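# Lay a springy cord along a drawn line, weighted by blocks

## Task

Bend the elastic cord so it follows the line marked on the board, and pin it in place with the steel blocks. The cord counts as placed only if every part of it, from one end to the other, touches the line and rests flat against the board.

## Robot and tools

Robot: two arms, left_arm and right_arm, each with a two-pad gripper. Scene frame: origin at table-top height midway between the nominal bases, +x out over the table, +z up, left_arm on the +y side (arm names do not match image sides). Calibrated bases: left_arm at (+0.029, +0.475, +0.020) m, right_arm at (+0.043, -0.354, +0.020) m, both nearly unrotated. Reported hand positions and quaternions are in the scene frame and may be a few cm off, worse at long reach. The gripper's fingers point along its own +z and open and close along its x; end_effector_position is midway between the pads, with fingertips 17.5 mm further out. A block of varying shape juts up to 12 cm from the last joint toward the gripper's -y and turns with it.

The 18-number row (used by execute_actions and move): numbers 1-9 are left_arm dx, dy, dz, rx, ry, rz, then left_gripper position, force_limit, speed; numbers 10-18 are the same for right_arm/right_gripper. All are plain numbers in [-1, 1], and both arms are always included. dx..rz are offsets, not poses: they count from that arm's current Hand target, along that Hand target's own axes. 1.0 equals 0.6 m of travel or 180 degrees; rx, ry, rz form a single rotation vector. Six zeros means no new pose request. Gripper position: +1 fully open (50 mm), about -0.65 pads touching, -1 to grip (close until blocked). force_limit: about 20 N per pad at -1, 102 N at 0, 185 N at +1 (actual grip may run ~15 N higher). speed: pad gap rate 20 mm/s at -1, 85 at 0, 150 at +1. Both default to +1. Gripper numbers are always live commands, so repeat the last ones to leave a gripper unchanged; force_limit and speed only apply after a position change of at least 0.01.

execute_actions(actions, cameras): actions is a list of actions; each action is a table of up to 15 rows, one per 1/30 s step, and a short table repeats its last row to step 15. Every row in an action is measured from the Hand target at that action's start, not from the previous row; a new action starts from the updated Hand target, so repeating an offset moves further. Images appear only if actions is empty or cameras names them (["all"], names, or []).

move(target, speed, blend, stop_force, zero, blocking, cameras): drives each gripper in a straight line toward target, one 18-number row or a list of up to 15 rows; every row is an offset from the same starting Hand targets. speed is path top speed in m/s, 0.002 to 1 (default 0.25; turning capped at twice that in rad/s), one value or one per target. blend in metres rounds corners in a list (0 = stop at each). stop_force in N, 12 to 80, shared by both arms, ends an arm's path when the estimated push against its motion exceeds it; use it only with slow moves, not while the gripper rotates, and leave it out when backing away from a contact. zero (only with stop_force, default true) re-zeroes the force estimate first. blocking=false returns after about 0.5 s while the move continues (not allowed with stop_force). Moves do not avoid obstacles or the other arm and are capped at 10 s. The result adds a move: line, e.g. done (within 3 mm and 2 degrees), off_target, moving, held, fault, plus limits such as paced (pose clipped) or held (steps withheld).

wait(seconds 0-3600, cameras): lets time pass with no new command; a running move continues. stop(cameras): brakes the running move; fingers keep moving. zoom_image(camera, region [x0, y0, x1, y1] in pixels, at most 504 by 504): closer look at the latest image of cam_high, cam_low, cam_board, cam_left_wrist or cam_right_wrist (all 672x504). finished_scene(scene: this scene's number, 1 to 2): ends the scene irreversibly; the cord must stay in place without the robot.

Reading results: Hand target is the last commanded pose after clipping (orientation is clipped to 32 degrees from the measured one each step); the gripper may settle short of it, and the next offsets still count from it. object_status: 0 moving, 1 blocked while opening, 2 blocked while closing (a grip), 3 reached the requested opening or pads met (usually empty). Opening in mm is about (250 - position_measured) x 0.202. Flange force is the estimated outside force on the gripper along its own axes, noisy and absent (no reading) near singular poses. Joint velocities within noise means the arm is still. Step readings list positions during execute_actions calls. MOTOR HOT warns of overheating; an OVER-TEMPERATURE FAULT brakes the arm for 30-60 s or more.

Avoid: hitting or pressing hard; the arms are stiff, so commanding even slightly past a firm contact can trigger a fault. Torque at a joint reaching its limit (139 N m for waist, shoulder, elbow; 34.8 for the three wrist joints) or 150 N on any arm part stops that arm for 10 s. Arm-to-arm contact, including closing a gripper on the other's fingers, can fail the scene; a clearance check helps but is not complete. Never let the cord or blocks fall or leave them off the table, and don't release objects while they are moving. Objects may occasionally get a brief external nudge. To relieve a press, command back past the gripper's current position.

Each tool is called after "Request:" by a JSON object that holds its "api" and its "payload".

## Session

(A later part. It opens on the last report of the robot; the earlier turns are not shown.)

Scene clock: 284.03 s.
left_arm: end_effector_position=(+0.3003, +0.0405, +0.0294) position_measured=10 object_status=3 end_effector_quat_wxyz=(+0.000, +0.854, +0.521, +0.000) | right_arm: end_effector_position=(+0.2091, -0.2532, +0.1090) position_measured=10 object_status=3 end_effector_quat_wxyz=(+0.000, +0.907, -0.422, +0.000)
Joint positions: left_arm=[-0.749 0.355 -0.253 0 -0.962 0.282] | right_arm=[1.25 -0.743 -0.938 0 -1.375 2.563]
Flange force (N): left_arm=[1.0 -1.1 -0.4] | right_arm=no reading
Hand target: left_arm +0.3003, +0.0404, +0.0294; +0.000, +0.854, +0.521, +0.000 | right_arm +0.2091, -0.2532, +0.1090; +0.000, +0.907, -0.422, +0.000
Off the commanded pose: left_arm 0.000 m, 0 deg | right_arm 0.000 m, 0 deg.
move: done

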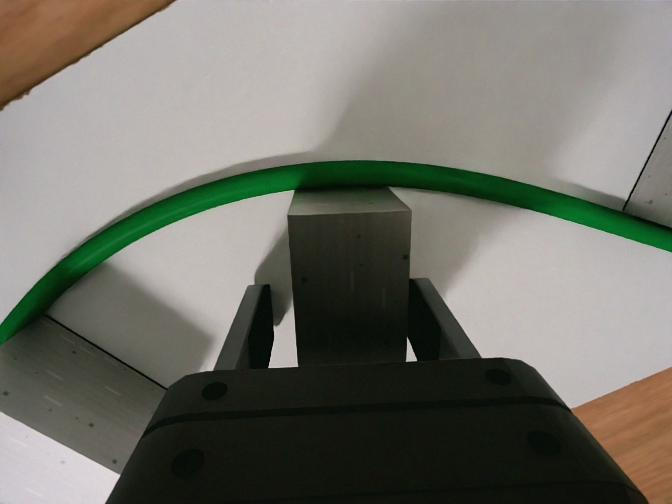

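Request:
{"api": "move", "payload": {"target": [[0.0022,0,-0.0018,0,0,0,0.95,-1,-0.8,0,0,0,0,0,0,0.95,-0.9,-0.9],[0.0022,0,-0.0018,0,0,0,-1,-0.9,-0.9,0,0,0,0,0,0,0.95,-0.9,-0.9],[0.0022,0.0027,-0.002,0,0,0,-1,-0.9,-0.9,0,0,0,0,0,0,0.95,-0.9,-0.9],[0.0022,0.0027,-0.002,0,0,0,0.95,-0.9,-0.9,0,0,0,0,0,0,0.95,-0.9,-0.9],[0.0022,0.0027,-0.15,0,0,0,0.95,-0.9,-0.9,0,0,0,0,0,0,0.95,-0.9,-0.9],[-0.25,0.05,-0.15,0,0,0,0.95,-0.9,-0.9,0,0,0,0,0,0,0.95,-0.9,-0.9]], "speed": [0.02,0.02,0.01,0.02,0.08,0.15]}}

Request:
{"api": "move", "payload": {"target": [0.47,0,-0.05,0,0,0,0.95,-0.9,-0.9,0,0,0,0,0,0,0.95,-0.9,-0.9], "cameras": ["cam_board"]}}

Request:
{"api": "zoom_image", "payload": {"camera": "cam_board", "region": [330, 160, 490, 280]}}

Request:
{"api": "zoom_image", "payload": {"camera": "cam_board", "region": [200, 150, 400, 250]}}

Scene clock: 295.13 s.
left_arm: end_effector_position=(+0.2583, -0.1066, +0.1194) position_measured=10 object_status=3 end_effector_quat_wxyz=(+0.000, +0.854, +0.521, +0.000) | right_arm: end_effector_position=(+0.2091, -0.2532, +0.1090) position_measured=10 object_status=3 end_effector_quat_wxyz=(+0.000, +0.907, -0.422, +0.000)
Joint positions: left_arm=[-0.979 0.513 0.21 0 -1.267 0.511] | right_arm=[1.25 -0.743 -0.938 0 -1.375 2.563]
Flange force (N): left_arm=[0.5 0.3 0.2] | right_arm=no reading
Hand target: left_arm +0.2583, -0.1066, +0.1194; +0.000, +0.854, +0.521, +0.000 | right_arm +0.2091, -0.2532, +0.1090; +0.000, +0.907, -0.422, +0.000
Off the commanded pose: left_arm 0.000 m, 0 deg | right_arm 0.000 m, 0 deg.
move: done

Scene clock: 296.83 s.
left_arm: end_effector_position=(+0.3873, +0.1441, +0.1494) position_measured=10 object_status=3 end_effector_quat_wxyz=(+0.000, +0.854, +0.521, +0.000) | right_arm: end_effector_position=(+0.2091, -0.2532, +0.1090) position_measured=10 object_status=3 end_effector_quat_wxyz=(+0.000, +0.907, -0.422, +0.000)
Joint positions: left_arm=[-0.469 0.16 -0.186 0 -1.224 0.001] | right_arm=[1.25 -0.743 -0.938 0 -1.375 2.563]
Flange force (N): left_arm=[0.1 -1.0 0.2] | right_arm=no reading
Hand target: left_arm +0.3873, +0.1441, +0.1494; +0.000, +0.854, +0.521, +0.000 | right_arm +0.2091, -0.2532, +0.1090; +0.000, +0.907, -0.422, +0.000
Off the commanded pose: left_arm 0.000 m, 0 deg | right_arm 0.000 m, 0 deg.
move: done

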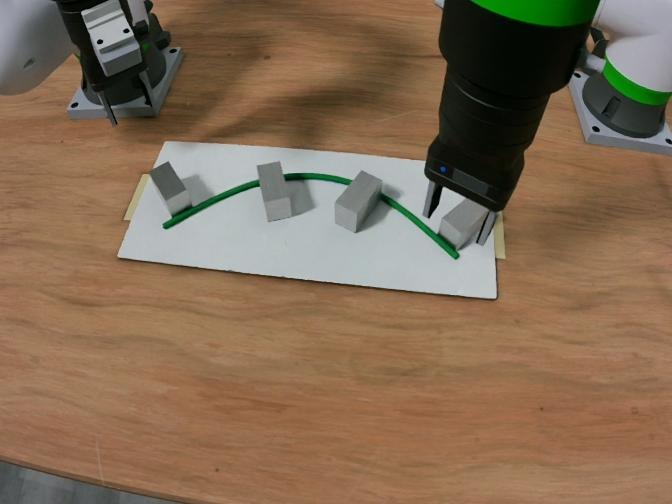

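Scaled by 3.150.

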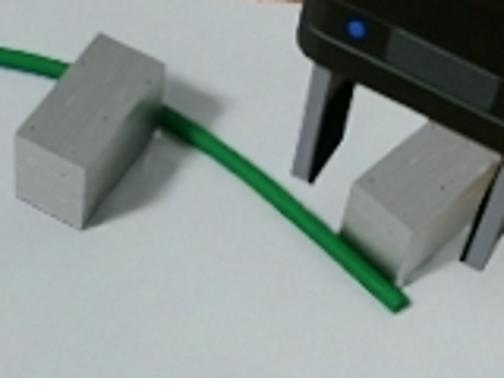

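Scaled by 2.520.

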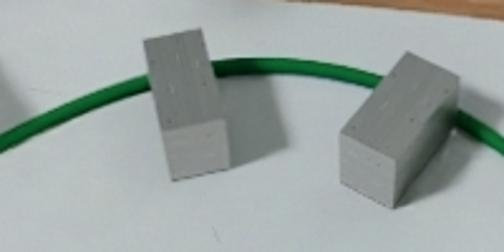

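No blue visible anywhere now.

Request:
{"api": "finished_scene", "payload": {"scene": 2}}

The scene is finished: the task was done.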